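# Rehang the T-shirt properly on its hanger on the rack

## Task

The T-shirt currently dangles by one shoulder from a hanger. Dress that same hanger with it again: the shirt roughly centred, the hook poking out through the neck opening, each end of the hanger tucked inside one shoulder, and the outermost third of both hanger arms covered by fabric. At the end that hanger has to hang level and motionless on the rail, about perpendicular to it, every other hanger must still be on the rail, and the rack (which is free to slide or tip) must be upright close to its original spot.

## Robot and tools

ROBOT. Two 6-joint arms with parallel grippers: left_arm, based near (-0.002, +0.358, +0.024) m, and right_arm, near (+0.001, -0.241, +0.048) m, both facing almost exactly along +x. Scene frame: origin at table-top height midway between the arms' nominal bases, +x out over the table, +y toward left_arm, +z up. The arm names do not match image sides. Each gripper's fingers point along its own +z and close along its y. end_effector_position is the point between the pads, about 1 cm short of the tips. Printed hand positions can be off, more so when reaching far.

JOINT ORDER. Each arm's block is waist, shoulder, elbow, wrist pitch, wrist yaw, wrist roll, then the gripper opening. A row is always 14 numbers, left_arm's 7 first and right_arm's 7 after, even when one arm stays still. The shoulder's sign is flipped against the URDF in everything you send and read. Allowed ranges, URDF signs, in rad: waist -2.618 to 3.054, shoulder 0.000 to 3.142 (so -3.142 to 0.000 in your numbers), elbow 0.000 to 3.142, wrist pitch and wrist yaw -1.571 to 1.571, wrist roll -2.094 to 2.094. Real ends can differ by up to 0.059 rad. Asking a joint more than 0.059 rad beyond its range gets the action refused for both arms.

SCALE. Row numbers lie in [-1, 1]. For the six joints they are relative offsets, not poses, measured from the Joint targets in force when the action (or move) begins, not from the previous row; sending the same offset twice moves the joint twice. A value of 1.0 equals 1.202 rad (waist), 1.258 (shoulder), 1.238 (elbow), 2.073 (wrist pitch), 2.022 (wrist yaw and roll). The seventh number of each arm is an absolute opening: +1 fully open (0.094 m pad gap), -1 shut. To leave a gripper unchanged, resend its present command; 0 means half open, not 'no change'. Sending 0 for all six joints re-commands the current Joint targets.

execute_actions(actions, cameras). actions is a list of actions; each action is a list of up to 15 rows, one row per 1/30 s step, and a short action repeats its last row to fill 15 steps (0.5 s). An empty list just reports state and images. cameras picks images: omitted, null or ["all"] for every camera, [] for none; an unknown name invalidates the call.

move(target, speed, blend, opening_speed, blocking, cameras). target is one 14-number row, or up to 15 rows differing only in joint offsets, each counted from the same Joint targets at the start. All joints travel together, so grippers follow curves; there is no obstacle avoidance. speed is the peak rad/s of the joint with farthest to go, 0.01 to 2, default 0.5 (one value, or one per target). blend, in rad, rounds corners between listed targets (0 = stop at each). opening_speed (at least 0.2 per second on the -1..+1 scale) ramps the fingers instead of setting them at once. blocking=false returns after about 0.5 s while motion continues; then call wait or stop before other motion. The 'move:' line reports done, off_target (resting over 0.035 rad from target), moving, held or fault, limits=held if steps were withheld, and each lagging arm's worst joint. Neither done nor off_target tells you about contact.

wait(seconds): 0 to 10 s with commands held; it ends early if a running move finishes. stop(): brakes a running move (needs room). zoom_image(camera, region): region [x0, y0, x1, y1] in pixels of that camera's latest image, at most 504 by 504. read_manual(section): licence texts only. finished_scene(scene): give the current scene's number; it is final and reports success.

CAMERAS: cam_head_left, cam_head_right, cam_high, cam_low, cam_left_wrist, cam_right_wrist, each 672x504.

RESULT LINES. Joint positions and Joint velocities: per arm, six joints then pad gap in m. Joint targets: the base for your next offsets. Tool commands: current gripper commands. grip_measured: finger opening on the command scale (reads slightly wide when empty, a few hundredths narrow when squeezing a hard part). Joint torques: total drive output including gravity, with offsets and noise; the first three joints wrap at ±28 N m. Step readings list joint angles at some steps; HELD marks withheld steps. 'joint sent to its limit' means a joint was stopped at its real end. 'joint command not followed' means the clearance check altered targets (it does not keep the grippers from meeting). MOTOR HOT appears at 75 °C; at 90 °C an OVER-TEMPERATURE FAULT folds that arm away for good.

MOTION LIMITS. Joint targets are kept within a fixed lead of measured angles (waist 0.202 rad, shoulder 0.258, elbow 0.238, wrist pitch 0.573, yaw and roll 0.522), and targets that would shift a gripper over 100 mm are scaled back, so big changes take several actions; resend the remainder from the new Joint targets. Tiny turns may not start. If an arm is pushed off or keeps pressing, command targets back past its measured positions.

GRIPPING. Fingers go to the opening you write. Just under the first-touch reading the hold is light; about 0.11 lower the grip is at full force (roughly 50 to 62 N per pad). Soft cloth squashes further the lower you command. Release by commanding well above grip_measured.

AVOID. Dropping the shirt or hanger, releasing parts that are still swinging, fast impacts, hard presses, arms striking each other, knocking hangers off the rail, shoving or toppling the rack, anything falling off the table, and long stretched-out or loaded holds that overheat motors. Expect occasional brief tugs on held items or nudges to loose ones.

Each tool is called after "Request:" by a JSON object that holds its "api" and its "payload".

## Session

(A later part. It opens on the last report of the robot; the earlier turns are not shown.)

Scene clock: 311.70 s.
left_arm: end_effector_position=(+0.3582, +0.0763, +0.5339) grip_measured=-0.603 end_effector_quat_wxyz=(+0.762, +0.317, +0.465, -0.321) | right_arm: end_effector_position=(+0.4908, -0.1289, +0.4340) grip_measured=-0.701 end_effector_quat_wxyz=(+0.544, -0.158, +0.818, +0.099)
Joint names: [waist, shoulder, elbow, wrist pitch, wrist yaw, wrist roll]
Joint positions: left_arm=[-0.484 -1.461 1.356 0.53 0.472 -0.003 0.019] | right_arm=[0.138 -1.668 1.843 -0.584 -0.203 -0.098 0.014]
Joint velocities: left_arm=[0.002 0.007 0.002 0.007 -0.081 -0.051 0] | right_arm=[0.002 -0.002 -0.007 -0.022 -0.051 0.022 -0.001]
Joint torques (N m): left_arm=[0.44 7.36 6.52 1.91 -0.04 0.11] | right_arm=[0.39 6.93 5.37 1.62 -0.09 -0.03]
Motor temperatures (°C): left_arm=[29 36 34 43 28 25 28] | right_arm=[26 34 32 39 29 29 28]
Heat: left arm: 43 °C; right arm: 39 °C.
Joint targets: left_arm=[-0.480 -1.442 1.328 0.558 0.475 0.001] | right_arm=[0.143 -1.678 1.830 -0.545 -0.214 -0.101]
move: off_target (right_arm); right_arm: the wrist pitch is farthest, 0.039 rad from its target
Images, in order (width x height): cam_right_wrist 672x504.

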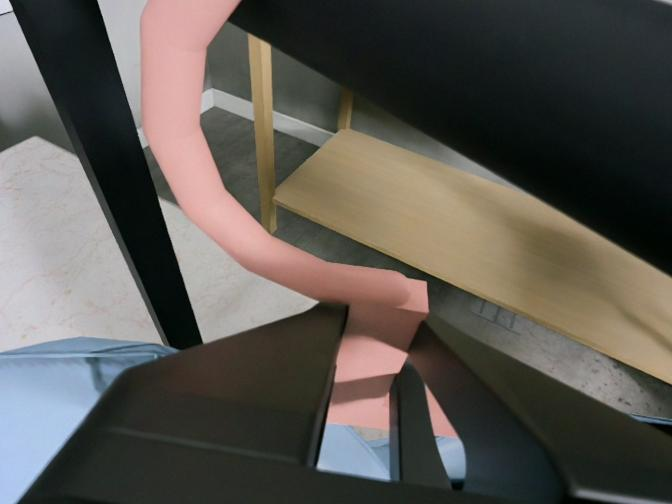

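Request:
{"api": "move", "payload": {"target": [[0,0,0,0,0,0,-0.6,-0.0559,-0.0276,0.0337,-0.0149,-0.098,-0.0436,-1],[0,0,0,0,0,0,-0.6,-0.1032,-0.0795,0.1107,-0.0535,-0.1869,-0.0954,-1]], "speed": 0.12, "blend": 0.05, "cameras": ["cam_high","cam_head_left","cam_low","cam_right_wrist"]}}

Request:
{"api": "zoom_image", "payload": {"camera": "cam_high", "region": [200, 70, 420, 310]}}

Request:
{"api": "zoom_image", "payload": {"camera": "cam_low", "region": [280, 60, 530, 310]}}

Scene clock: 317.50 s.
left_arm: end_effector_position=(+0.3582, +0.0763, +0.5339) grip_measured=-0.603 end_effector_quat_wxyz=(+0.762, +0.317, +0.465, -0.321) | right_arm: end_effector_position=(+0.4963, -0.1254, +0.4334) grip_measured=-0.702 end_effector_quat_wxyz=(+0.538, -0.275, +0.777, +0.176)
Joint names: [waist, shoulder, elbow, wrist pitch, wrist yaw, wrist roll]
Joint positions: left_arm=[-0.484 -1.461 1.356 0.53 0.472 -0.003 0.019] | right_arm=[0.022 -1.759 1.933 -0.616 -0.575 -0.275 0.014]
Joint velocities: left_arm=[-0.002 0.007 0.002 0.051 -0.037 0.095 0] | right_arm=[-0.012 0.002 -0.007 -0.007 -0.051 -0.051 0]
Joint torques (N m): left_arm=[0.42 7.19 6.17 1.86 0 0.05] | right_arm=[-0.31 6.93 8.66 0.84 -0.22 -0.21]
Motor temperatures (°C): left_arm=[29 36 34 44 28 25 27] | right_arm=[26 34 32 39 29 29 29]
Heat: left arm: 44 °C; right arm: 39 °C.
Joint targets: left_arm=[-0.480 -1.442 1.328 0.558 0.475 0.001] | right_arm=[0.019 -1.778 1.967 -0.656 -0.592 -0.294]
move: off_target (right_arm); right_arm: the wrist pitch is farthest, 0.040 rad from its target
Images, in order (width x height): cam_head_left 672x504, cam_high 672x504, cam_low 672x504, cam_right_wrist 672x504.

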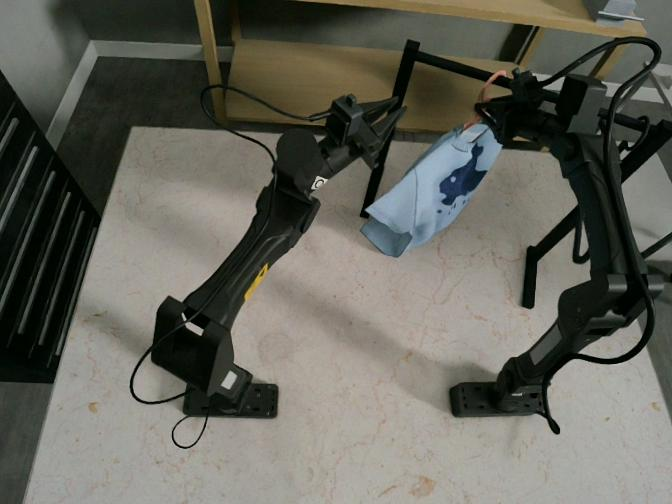

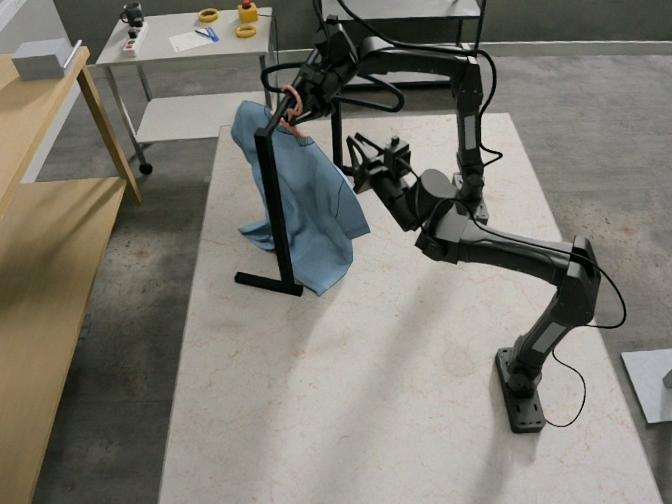

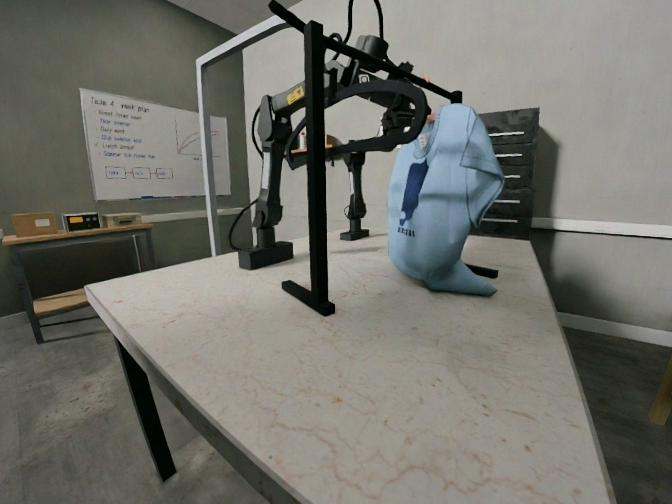

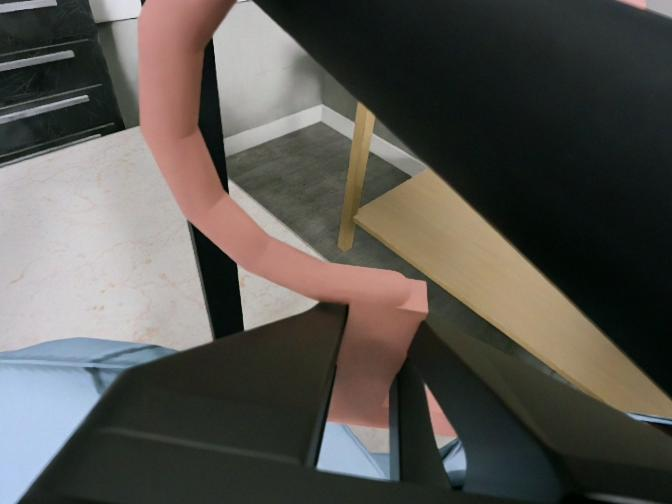

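Scaled by 2.100 from the camera's 672x504 image, which has a finer 960x720 frame.

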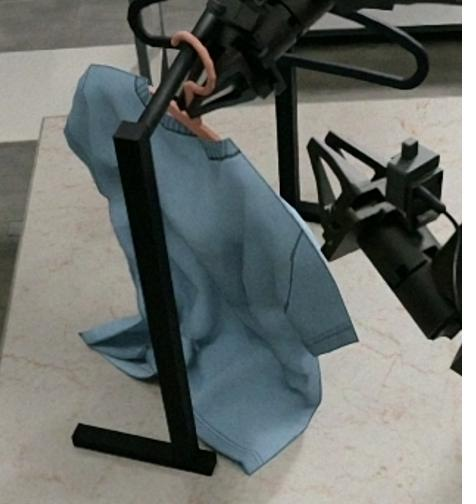

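Scaled by 2.016 from the camera's 672x504 image, which has a finer 960x720 frame.

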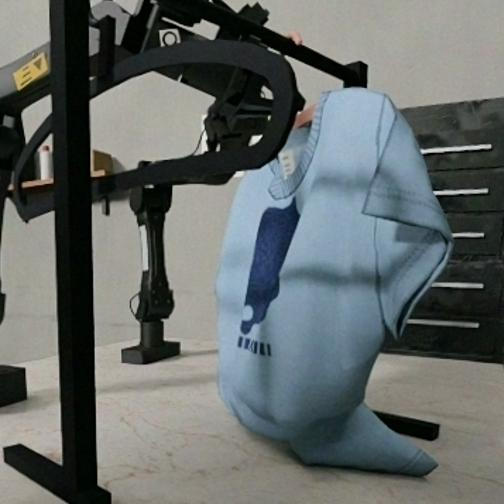

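Request:
{"api": "move", "payload": {"target": [[0,0,0,0,0,0,-0.6,-0.0387,-0.0761,0.1205,-0.0625,-0.0798,-0.0602,-1],[0,0,0,0,0,0,-0.6,-0.0687,-0.1765,0.2843,-0.1486,-0.1504,-0.1286,-1]], "speed": 0.12, "blend": 0.05, "cameras": ["cam_high","cam_head_left","cam_low","cam_right_wrist"]}}

Request:
{"api": "zoom_image", "payload": {"camera": "cam_high", "region": [200, 70, 420, 310]}}

Request:
{"api": "zoom_image", "payload": {"camera": "cam_low", "region": [280, 60, 530, 310]}}

Scene clock: 321.30 s.
left_arm: end_effector_position=(+0.3582, +0.0763, +0.5339) grip_measured=-0.603 end_effector_quat_wxyz=(+0.762, +0.317, +0.465, -0.321) | right_arm: end_effector_position=(+0.4965, -0.1295, +0.4370) grip_measured=-0.692 end_effector_quat_wxyz=(+0.500, -0.352, +0.752, +0.245)
Joint names: [waist, shoulder, elbow, wrist pitch, wrist yaw, wrist roll]
Joint positions: left_arm=[-0.484 -1.461 1.356 0.53 0.472 -0.003 0.019] | right_arm=[-0.06 -1.967 2.292 -0.934 -0.843 -0.463 0.014]
Joint velocities: left_arm=[-0.002 -0.002 0.017 0.007 0.037 0.007 -0.001] | right_arm=[-0.002 0.027 -0.002 -0.081 0.007 0.022 -0.001]
Joint torques (N m): left_arm=[0.5 7.25 6.37 1.86 -0.02 0.08] | right_arm=[-0.35 7.05 7.6 0.76 -0.7 -0.94]
Motor temperatures (°C): left_arm=[29 36 34 44 28 25 27] | right_arm=[26 34 32 38 29 29 29]
Heat: left arm: 44 °C; right arm: 38 °C.
Joint targets: left_arm=[-0.480 -1.442 1.328 0.558 0.475 0.001] | right_arm=[-0.064 -2.000 2.319 -0.964 -0.896 -0.554]
move: off_target (right_arm); right_arm: the wrist roll is farthest, 0.091 rad from its target
Images, in order (width x height): cam_head_left 672x504, cam_high 672x504, cam_low 672x504, cam_right_wrist 672x504.

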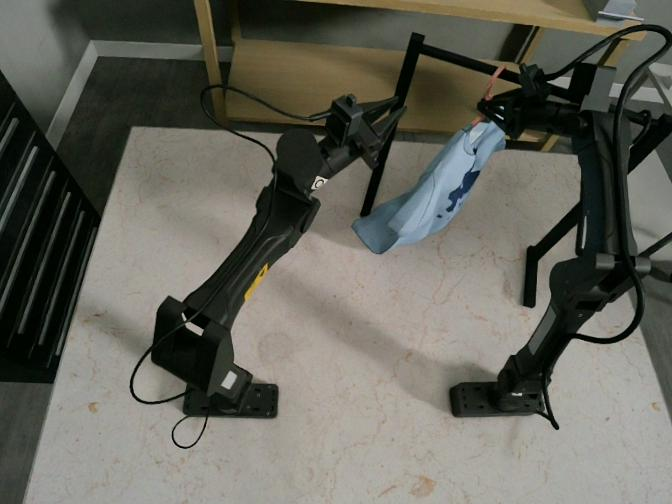

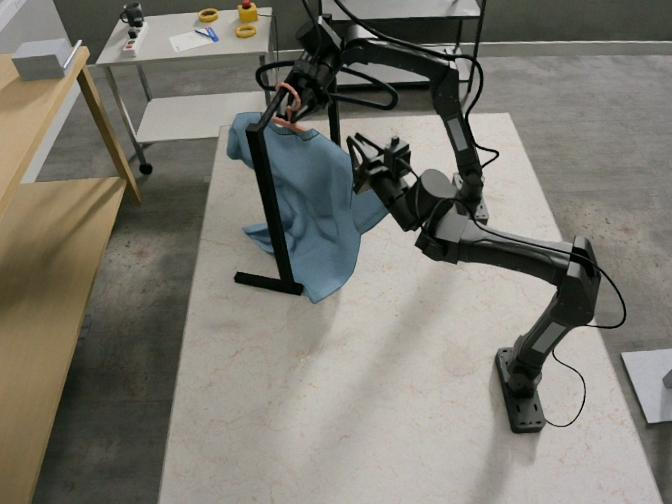

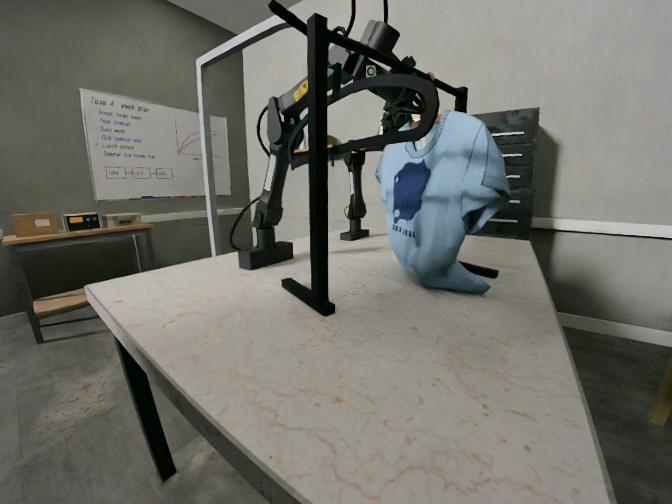

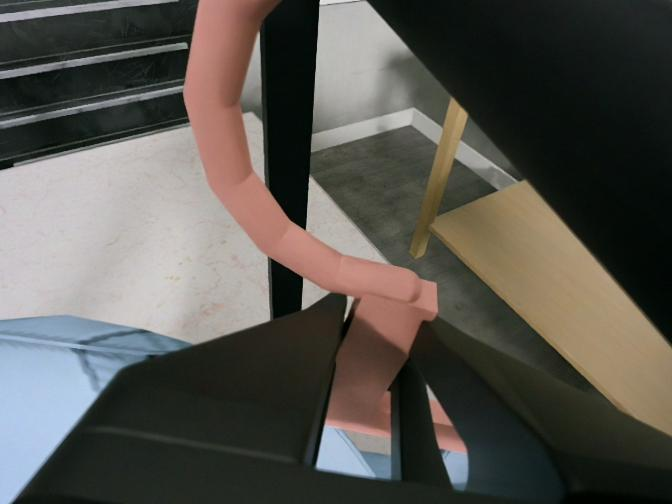

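Scaled by 2.100 from the camera's 672x504 image, which has a finer 960x720 frame.

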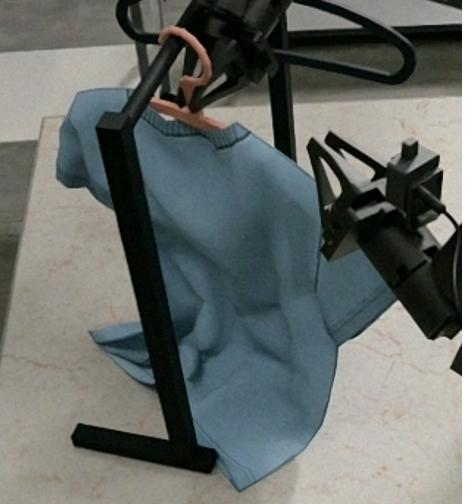

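Scaled by 2.016 from the camera's 672x504 image, which has a finer 960x720 frame.

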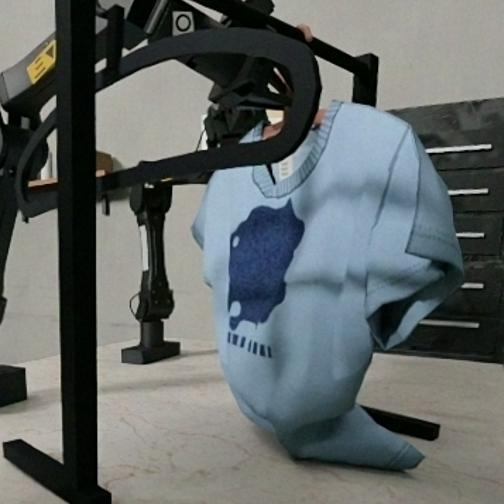

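Request:
{"api": "move", "payload": {"target": [0,0,0,0,0,0,-0.6,0.015,0.05,-0.07,0.043,0.035,0.06,-1], "speed": 0.12, "cameras": ["cam_high","cam_low"]}}

Request:
{"api": "zoom_image", "payload": {"camera": "cam_high", "region": [200, 70, 420, 310]}}

Scene clock: 322.93 s.
left_arm: end_effector_position=(+0.3582, +0.0763, +0.5339) grip_measured=-0.603 end_effector_quat_wxyz=(+0.762, +0.317, +0.465, -0.321) | right_arm: end_effector_position=(+0.4975, -0.1280, +0.4372) grip_measured=-0.692 end_effector_quat_wxyz=(+0.500, -0.334, +0.761, +0.246)
Joint names: [waist, shoulder, elbow, wrist pitch, wrist yaw, wrist roll]
Joint positions: left_arm=[-0.484 -1.461 1.356 0.53 0.472 -0.003 0.019] | right_arm=[-0.05 -1.948 2.257 -0.898 -0.817 -0.41 0.014]
Joint velocities: left_arm=[0.007 0.007 -0.002 -0.007 0.007 0.007 0] | right_arm=[0.002 0.012 0.007 -0.022 0.022 -0.051 0]
Joint torques (N m): left_arm=[0.38 7.23 6.46 1.88 -0.02 0.12] | right_arm=[0.31 10.65 3.96 1.25 -0.21 -0.27]
Motor temperatures (°C): left_arm=[29 36 34 44 28 25 27] | right_arm=[26 34 32 38 29 29 29]
Heat: left arm: 44 °C; right arm: 38 °C.
Joint targets: left_arm=[-0.480 -1.442 1.328 0.558 0.475 0.001] | right_arm=[-0.046 -1.937 2.232 -0.875 -0.825 -0.433]
move: done
Images, in order (width x height): cam_high 672x504, cam_low 672x504.

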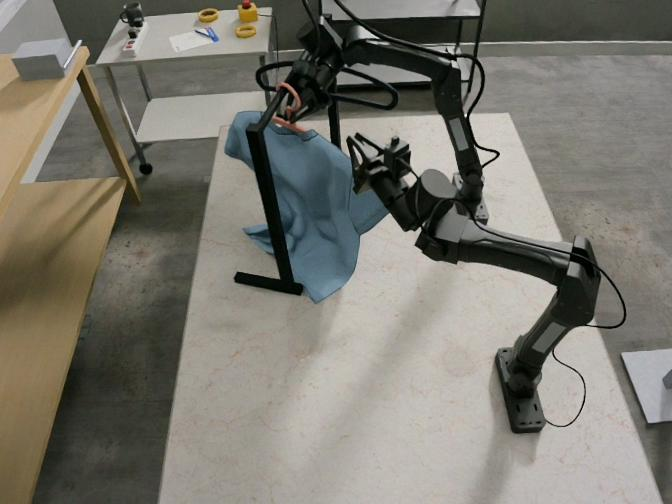

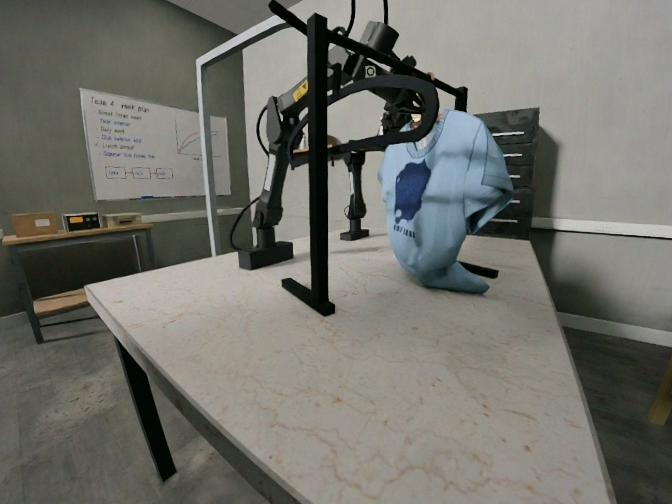

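Scaled by 2.100 from the camera's 672x504 image, which has a finer 960x720 frame.

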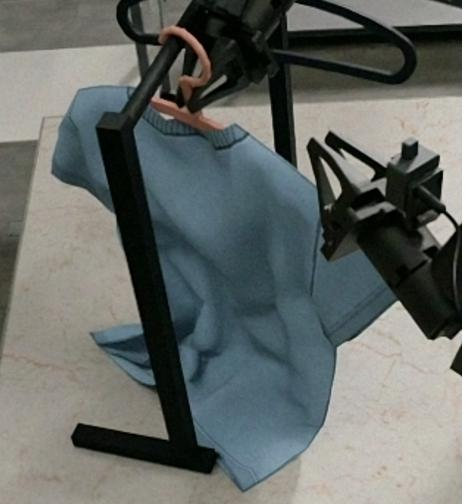

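Request:
{"api": "move", "payload": {"target": [0,0,0,0,0,0,-0.6,0.004,0.067,-0.0985,0.018,0.0,0.0,-1], "speed": 0.08, "cameras": ["cam_high","cam_low"]}}

Request:
{"api": "zoom_image", "payload": {"camera": "cam_high", "region": [200, 70, 420, 310]}}

Scene clock: 325.07 s.
left_arm: end_effector_position=(+0.3582, +0.0763, +0.5339) grip_measured=-0.603 end_effector_quat_wxyz=(+0.762, +0.317, +0.465, -0.321) | right_arm: end_effector_position=(+0.4843, -0.1243, +0.4345) grip_measured=-0.692 end_effector_quat_wxyz=(+0.500, -0.335, +0.760, +0.244)
Joint names: [waist, shoulder, elbow, wrist pitch, wrist yaw, wrist roll]
Joint positions: left_arm=[-0.484 -1.461 1.356 0.53 0.472 -0.003 0.019] | right_arm=[-0.041 -1.87 2.135 -0.848 -0.809 -0.407 0.014]
Joint velocities: left_arm=[0.002 0.007 -0.012 0.037 0.081 -0.037 0] | right_arm=[-0.012 -0.002 0.007 -0.051 -0.037 0.081 0]
Joint torques (N m): left_arm=[0.39 7.3 6.35 1.9 -0.02 0.1] | right_arm=[0.01 10.69 4.15 1.16 -0.29 -0.26]
Motor temperatures (°C): left_arm=[29 36 34 44 28 25 27] | right_arm=[26 34 32 38 29 29 29]
Heat: left arm: 44 °C; right arm: 38 °C.
Joint targets: left_arm=[-0.480 -1.442 1.328 0.558 0.475 0.001] | right_arm=[-0.041 -1.853 2.111 -0.837 -0.825 -0.433]
move: done
Images, in order (width x height): cam_high 672x504, cam_low 672x504.

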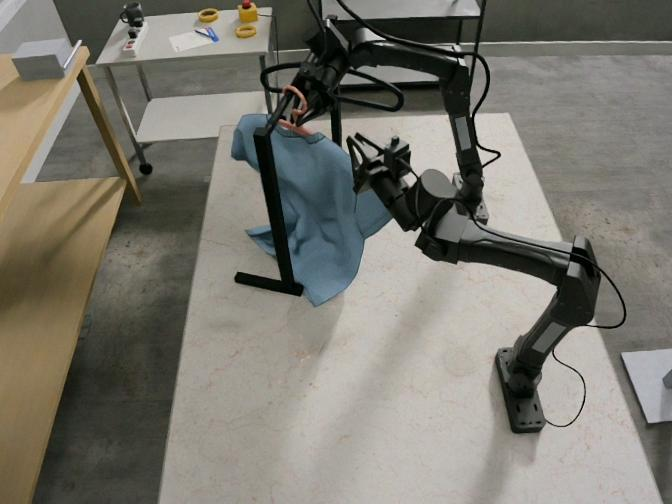

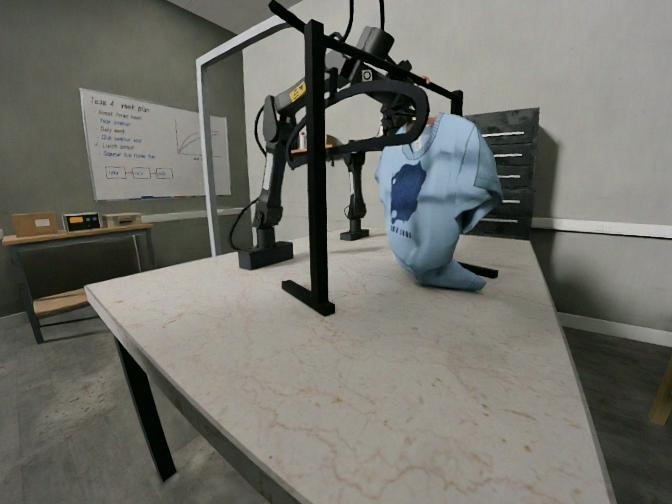

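Scaled by 2.100 from the camera's 672x504 image, which has a finer 960x720 frame.

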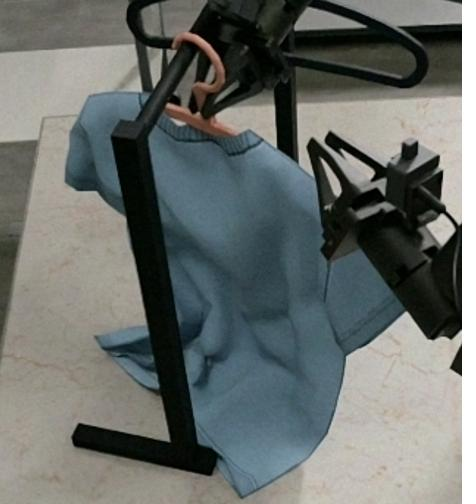

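Request:
{"api": "move", "payload": {"target": [0,0,0,0,0,0,-0.6,0,0,0,0,0,0.0,-0.4], "opening_speed": 0.25, "cameras": ["cam_high","cam_low","cam_right_wrist","cam_head_left"]}}

Request:
{"api": "zoom_image", "payload": {"camera": "cam_high", "region": [200, 70, 420, 310]}}

Request:
{"api": "zoom_image", "payload": {"camera": "cam_low", "region": [280, 60, 530, 310]}}

Scene clock: 328.70 s.
left_arm: end_effector_position=(+0.3582, +0.0763, +0.5339) grip_measured=-0.603 end_effector_quat_wxyz=(+0.762, +0.317, +0.465, -0.321) | right_arm: end_effector_position=(+0.4838, -0.1231, +0.4300) grip_measured=-0.402 end_effector_quat_wxyz=(+0.499, -0.346, +0.757, +0.243)
Joint names: [waist, shoulder, elbow, wrist pitch, wrist yaw, wrist roll]
Joint positions: left_arm=[-0.484 -1.461 1.356 0.53 0.472 -0.003 0.019] | right_arm=[-0.041 -1.87 2.122 -0.848 -0.815 -0.434 0.028]
Joint velocities: left_arm=[0.012 0.012 -0.002 0.022 0.007 -0.037 0] | right_arm=[0.007 -0.007 0.002 -0.007 0.037 -0.066 0]
Joint torques (N m): left_arm=[0.31 7.06 6.3 1.87 -0.02 0.12] | right_arm=[-0.05 10.71 5.07 1.14 -0.24 -0.06]
Motor temperatures (°C): left_arm=[29 36 34 44 28 25 27] | right_arm=[26 34 32 38 29 29 29]
Heat: left arm: 44 °C; right arm: 38 °C.
Joint targets: left_arm=[-0.480 -1.442 1.328 0.558 0.475 0.001] | right_arm=[-0.041 -1.853 2.110 -0.837 -0.825 -0.433]
move: done
Images, in order (width x height): cam_head_left 672x504, cam_high 672x504, cam_low 672x504, cam_right_wrist 672x504.

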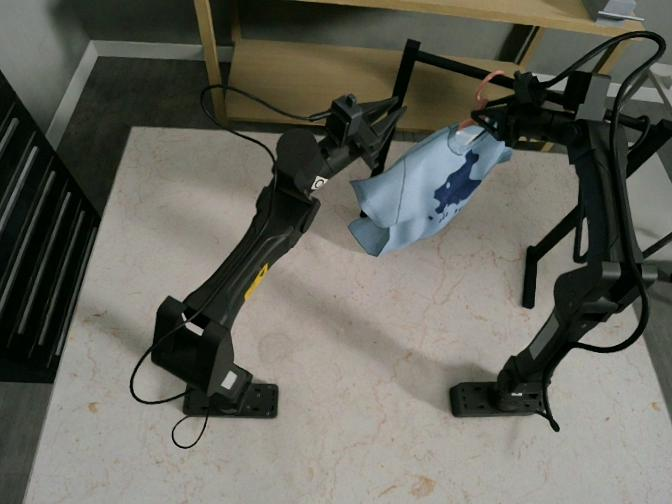

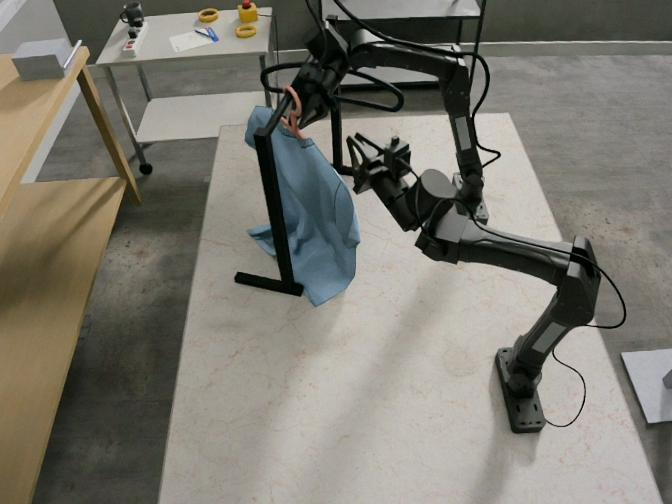

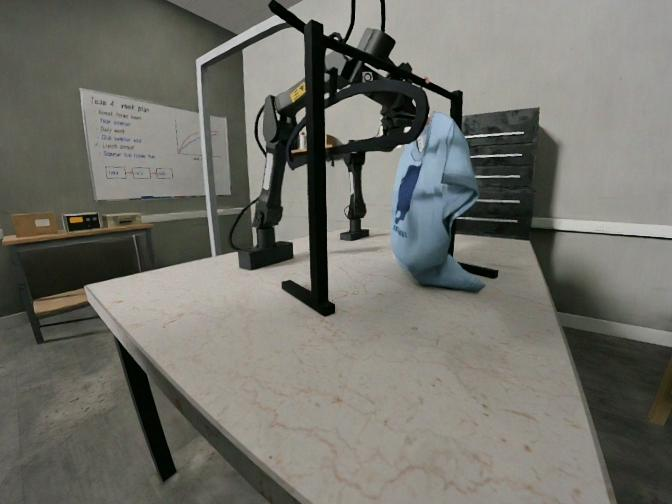

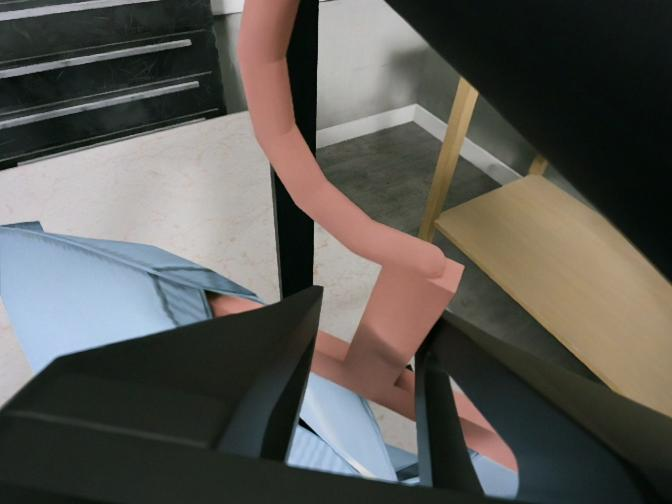

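Scaled by 2.100 from the camera's 672x504 image, which has a finer 960x720 frame.

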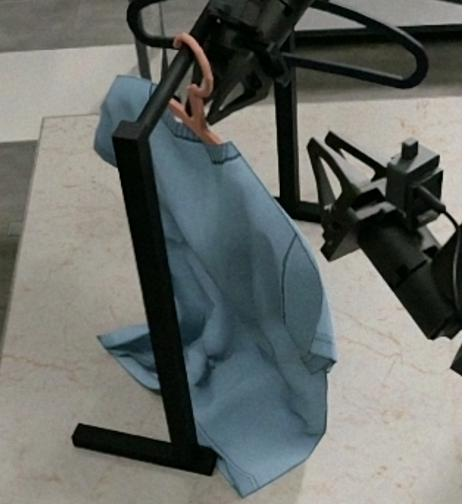

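Scaled by 2.016 from the camera's 672x504 image, which has a finer 960x720 frame.

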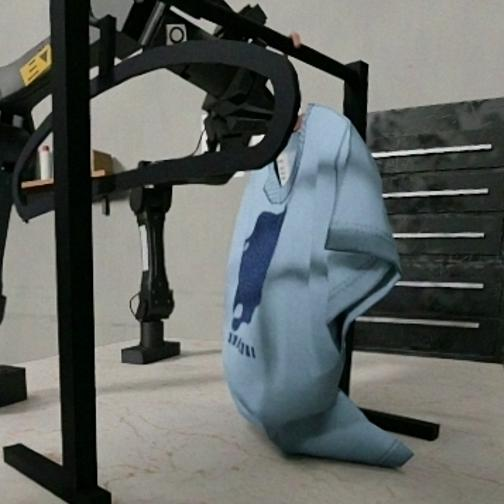

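Request:
{"api": "move", "payload": {"target": [[0,0,0,0,0,0,-0.6,0.05,0.0825,-0.1425,0.085,0.104,0.074,-0.4],[0,0,0,0,0,0,-0.6,0.114,0.127,-0.215,0.132,0.2226,0.1345,-0.4]], "speed": 0.12, "blend": 0.05, "cameras": ["cam_right_wrist","cam_high"]}}

Scene clock: 334.20 s.
left_arm: end_effector_position=(+0.3582, +0.0763, +0.5339) grip_measured=-0.603 end_effector_quat_wxyz=(+0.762, +0.317, +0.465, -0.321) | right_arm: end_effector_position=(+0.4987, -0.1206, +0.4214) grip_measured=-0.402 end_effector_quat_wxyz=(+0.532, -0.216, +0.807, +0.141)
Joint names: [waist, shoulder, elbow, wrist pitch, wrist yaw, wrist roll]
Joint positions: left_arm=[-0.484 -1.461 1.356 0.53 0.472 -0.003 0.019] | right_arm=[0.092 -1.724 1.865 -0.581 -0.381 -0.175 0.028]
Joint velocities: left_arm=[0.007 0.007 -0.012 -0.022 0.022 -0.022 0] | right_arm=[0.012 -0.007 -0.007 -0.051 -0.007 -0.051 0]
Joint torques (N m): left_arm=[0.58 7.46 6.32 1.83 -0.03 0.09] | right_arm=[0.28 11.07 4.82 1.39 0.02 0.08]
Motor temperatures (°C): left_arm=[29 36 34 44 28 25 27] | right_arm=[26 34 32 38 29 29 29]
Heat: left arm: 44 °C; right arm: 38 °C.
Joint targets: left_arm=[-0.480 -1.442 1.328 0.558 0.475 0.001] | right_arm=[0.096 -1.693 1.844 -0.564 -0.375 -0.161]
move: done
Images, in order (width x height): cam_high 672x504, cam_right_wrist 672x504.

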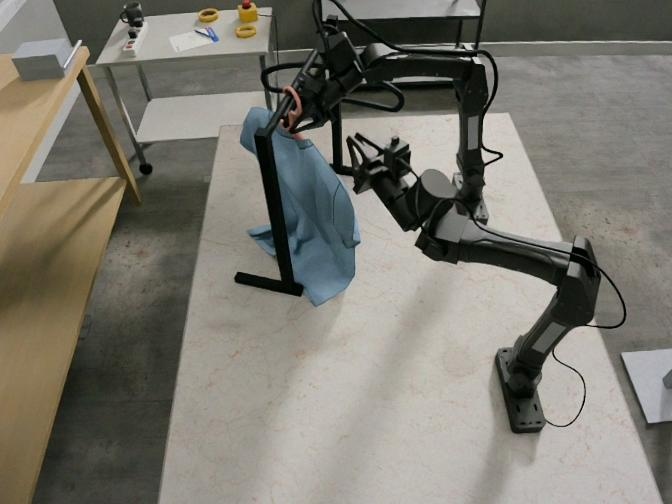

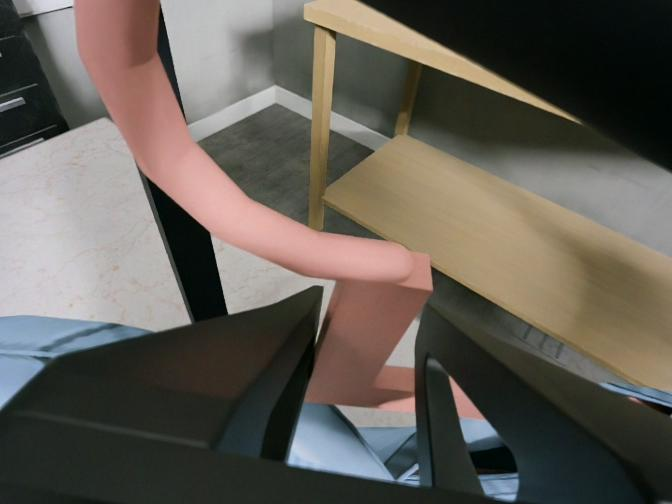

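Request:
{"api": "move", "payload": {"target": [0,0,0,0,0,0,-0.6,0,0,0,0,0,0.0,-1], "opening_speed": 0.3, "cameras": []}}

Request:
{"api": "move", "payload": {"target": [0,0,0,0,0,0,-0.6,0,-0.025,0.1074,-0.0458,0,0,-1], "speed": 0.1, "cameras": ["cam_right_wrist","cam_high","cam_low"]}}

Request:
{"api": "zoom_image", "payload": {"camera": "cam_high", "region": [200, 70, 420, 310]}}

Request:
{"api": "zoom_image", "payload": {"camera": "cam_low", "region": [280, 60, 530, 310]}}

Scene clock: 337.07 s.
left_arm: end_effector_position=(+0.3582, +0.0763, +0.5339) grip_measured=-0.603 end_effector_quat_wxyz=(+0.762, +0.317, +0.465, -0.321) | right_arm: end_effector_position=(+0.4992, -0.1210, +0.4216) grip_measured=-0.704 end_effector_quat_wxyz=(+0.532, -0.210, +0.808, +0.143)
Joint names: [waist, shoulder, elbow, wrist pitch, wrist yaw, wrist roll]
Joint positions: left_arm=[-0.484 -1.461 1.356 0.53 0.472 -0.003 0.019] | right_arm=[0.093 -1.724 1.865 -0.579 -0.375 -0.161 0.014]
Joint velocities: left_arm=[-0.002 -0.022 -0.002 -0.007 0.037 -0.051 0] | right_arm=[0.002 0.002 -0.012 0.007 -0.095 0.022 0]
Joint torques (N m): left_arm=[0.31 7.31 6.3 1.83 0.02 0.1] | right_arm=[0.23 11.1 4.83 1.36 -0.02 0]
Motor temperatures (°C): left_arm=[29 36 34 44 28 25 27] | right_arm=[26 34 32 38 29 29 29]
Heat: left arm: 44 °C; right arm: 38 °C.
Joint targets: left_arm=[-0.480 -1.442 1.328 0.558 0.475 0.001] | right_arm=[0.096 -1.693 1.844 -0.564 -0.375 -0.161]
move: done
No camera images: "cameras" was empty.

Scene clock: 338.93 s.
left_arm: end_effector_position=(+0.3582, +0.0763, +0.5339) grip_measured=-0.603 end_effector_quat_wxyz=(+0.762, +0.317, +0.465, -0.321) | right_arm: end_effector_position=(+0.4912, -0.1226, +0.4304) grip_measured=-0.705 end_effector_quat_wxyz=(+0.522, -0.207, +0.815, +0.142)
Joint names: [waist, shoulder, elbow, wrist pitch, wrist yaw, wrist roll]
Joint positions: left_arm=[-0.484 -1.461 1.356 0.53 0.472 -0.003 0.019] | right_arm=[0.093 -1.724 1.925 -0.662 -0.371 -0.161 0.014]
Joint velocities: left_arm=[-0.007 -0.002 -0.007 0.007 0.007 -0.066 0.001] | right_arm=[0.002 0.007 -0.017 -0.007 0.007 -0.022 0.001]
Joint torques (N m): left_arm=[0.35 7.16 6.34 1.84 -0.02 0.08] | right_arm=[0.24 8.1 10.02 1.26 -0.07 -0.01]
Motor temperatures (°C): left_arm=[29 36 34 44 28 25 27] | right_arm=[26 34 32 38 29 29 29]
Heat: left arm: 44 °C; right arm: 38 °C.
Joint targets: left_arm=[-0.480 -1.442 1.328 0.558 0.475 0.001] | right_arm=[0.096 -1.724 1.977 -0.659 -0.375 -0.161]
move: off_target (right_arm); right_arm: the elbow is farthest, 0.052 rad from its target
Images, in order (width x height): cam_high 672x504, cam_low 672x504, cam_right_wrist 672x504.

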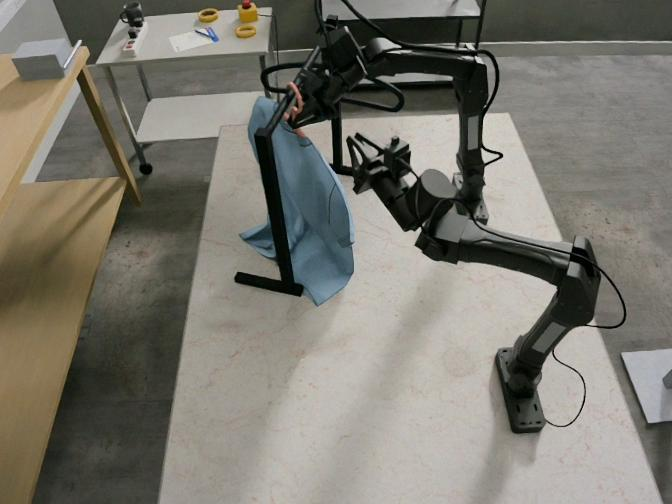

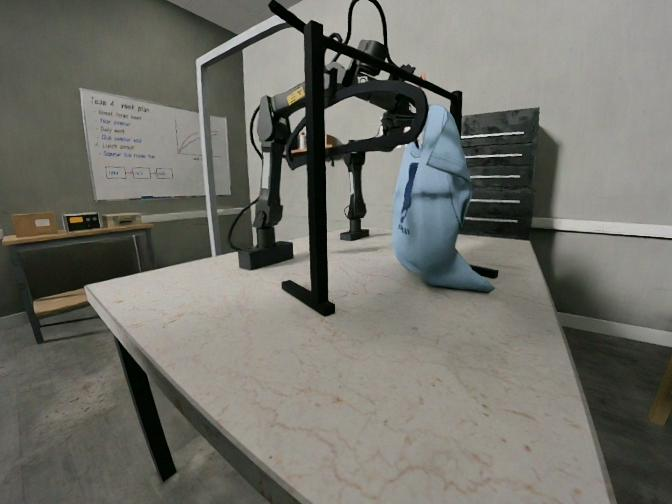

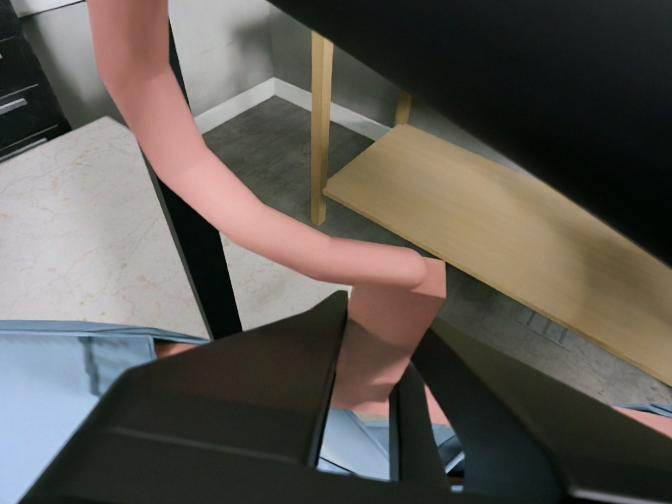

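Scaled by 2.100 from the camera's 672x504 image, which has a finer 960x720 frame.

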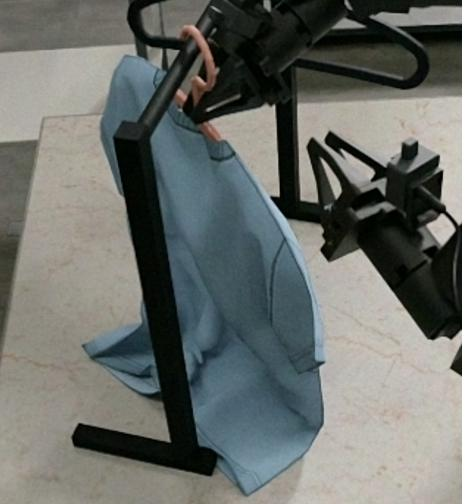

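Scaled by 2.016 from the camera's 672x504 image, which has a finer 960x720 frame.

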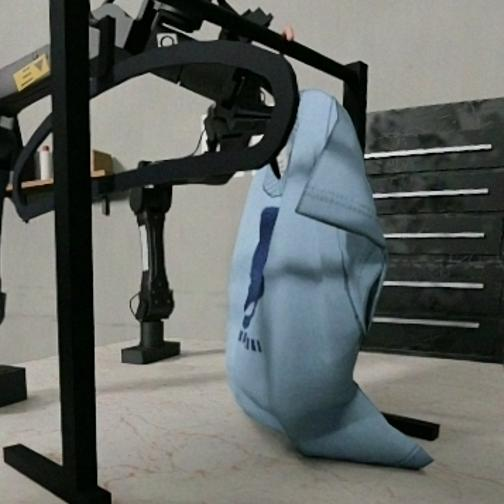

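Request:
{"api": "move", "payload": {"target": [[0,0,0,0,0,0,-0.6,-0.068,-0.075,0.1436,-0.066,-0.129,-0.0756,-1],[0,0,0,0,0,0,-0.6,-0.1173,-0.215,0.3803,-0.1828,-0.2379,-0.1691,-1]], "speed": 0.12, "blend": 0.05, "cameras": ["cam_right_wrist","cam_high","cam_low","cam_head_left"]}}

Request:
{"api": "zoom_image", "payload": {"camera": "cam_high", "region": [200, 70, 420, 310]}}

Request:
{"api": "zoom_image", "payload": {"camera": "cam_low", "region": [280, 60, 530, 310]}}

Scene clock: 344.33 s.
left_arm: end_effector_position=(+0.3582, +0.0763, +0.5339) grip_measured=-0.603 end_effector_quat_wxyz=(+0.762, +0.317, +0.465, -0.321) | right_arm: end_effector_position=(+0.4854, -0.1225, +0.4338) grip_measured=-0.705 end_effector_quat_wxyz=(+0.467, -0.342, +0.778, +0.246)
Joint names: [waist, shoulder, elbow, wrist pitch, wrist yaw, wrist roll]
Joint positions: left_arm=[-0.484 -1.461 1.356 0.53 0.472 -0.003 0.019] | right_arm=[-0.034 -1.992 2.387 -1.081 -0.794 -0.457 0.014]
Joint velocities: left_arm=[0.002 0.012 -0.007 0.007 -0.037 0.081 0] | right_arm=[-0.022 -0.007 -0.007 -0.022 -0.037 0.007 0.001]
Joint torques (N m): left_arm=[0.27 7.32 6.3 1.83 -0.03 0.06] | right_arm=[-0.91 9.51 9.91 1.41 -0.81 -0.47]
Motor temperatures (°C): left_arm=[29 36 34 44 28 25 27] | right_arm=[26 34 32 38 29 29 29]
Heat: left arm: 44 °C; right arm: 38 °C.
Joint targets: left_arm=[-0.480 -1.442 1.328 0.558 0.475 0.001] | right_arm=[-0.045 -1.995 2.448 -1.038 -0.856 -0.503]
move: off_target (right_arm); right_arm: the wrist yaw is farthest, 0.062 rad from its target
Images, in order (width x height): cam_head_left 672x504, cam_high 672x504, cam_low 672x504, cam_right_wrist 672x504.

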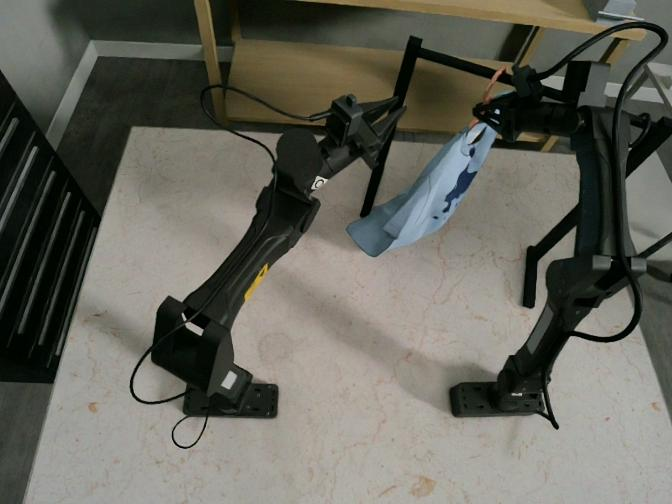

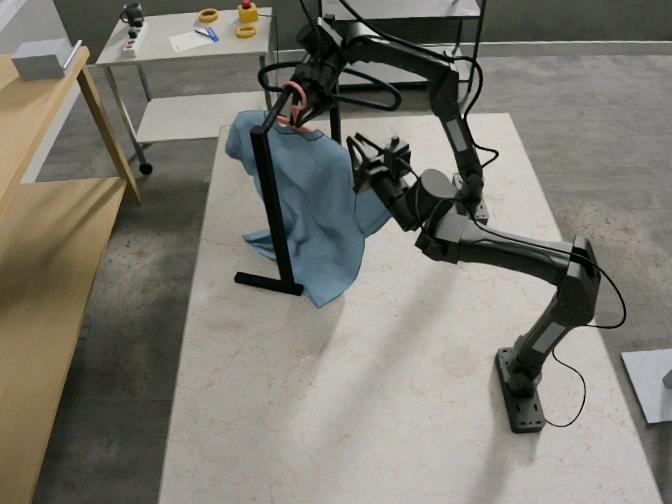

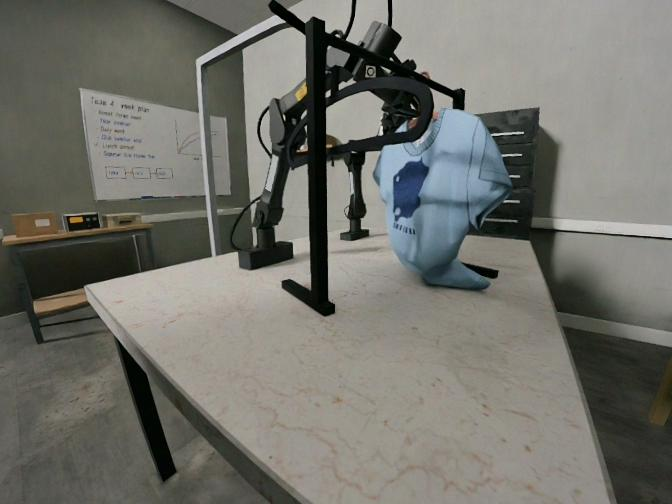

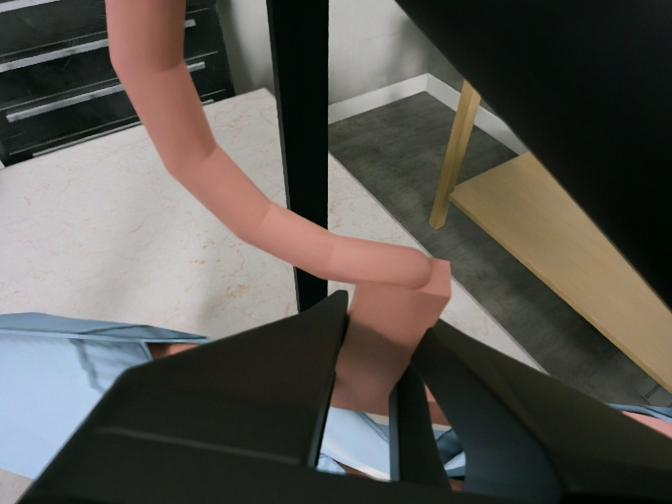

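Scaled by 2.100 from the camera's 672x504 image, which has a finer 960x720 frame.

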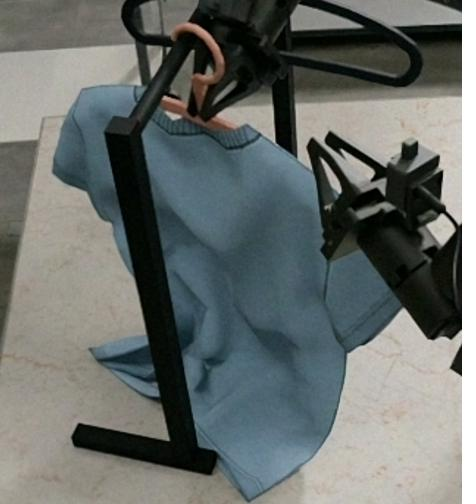

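Scaled by 2.016 from the camera's 672x504 image, which has a finer 960x720 frame.

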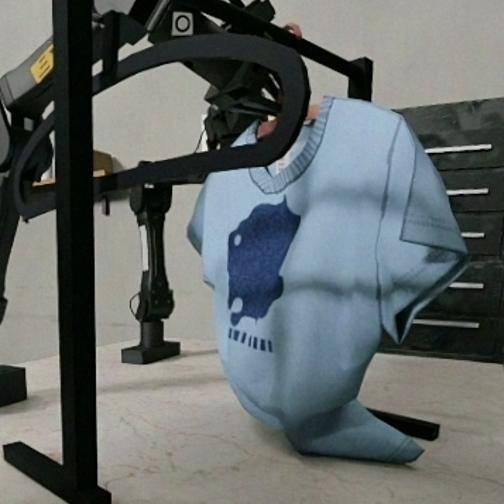

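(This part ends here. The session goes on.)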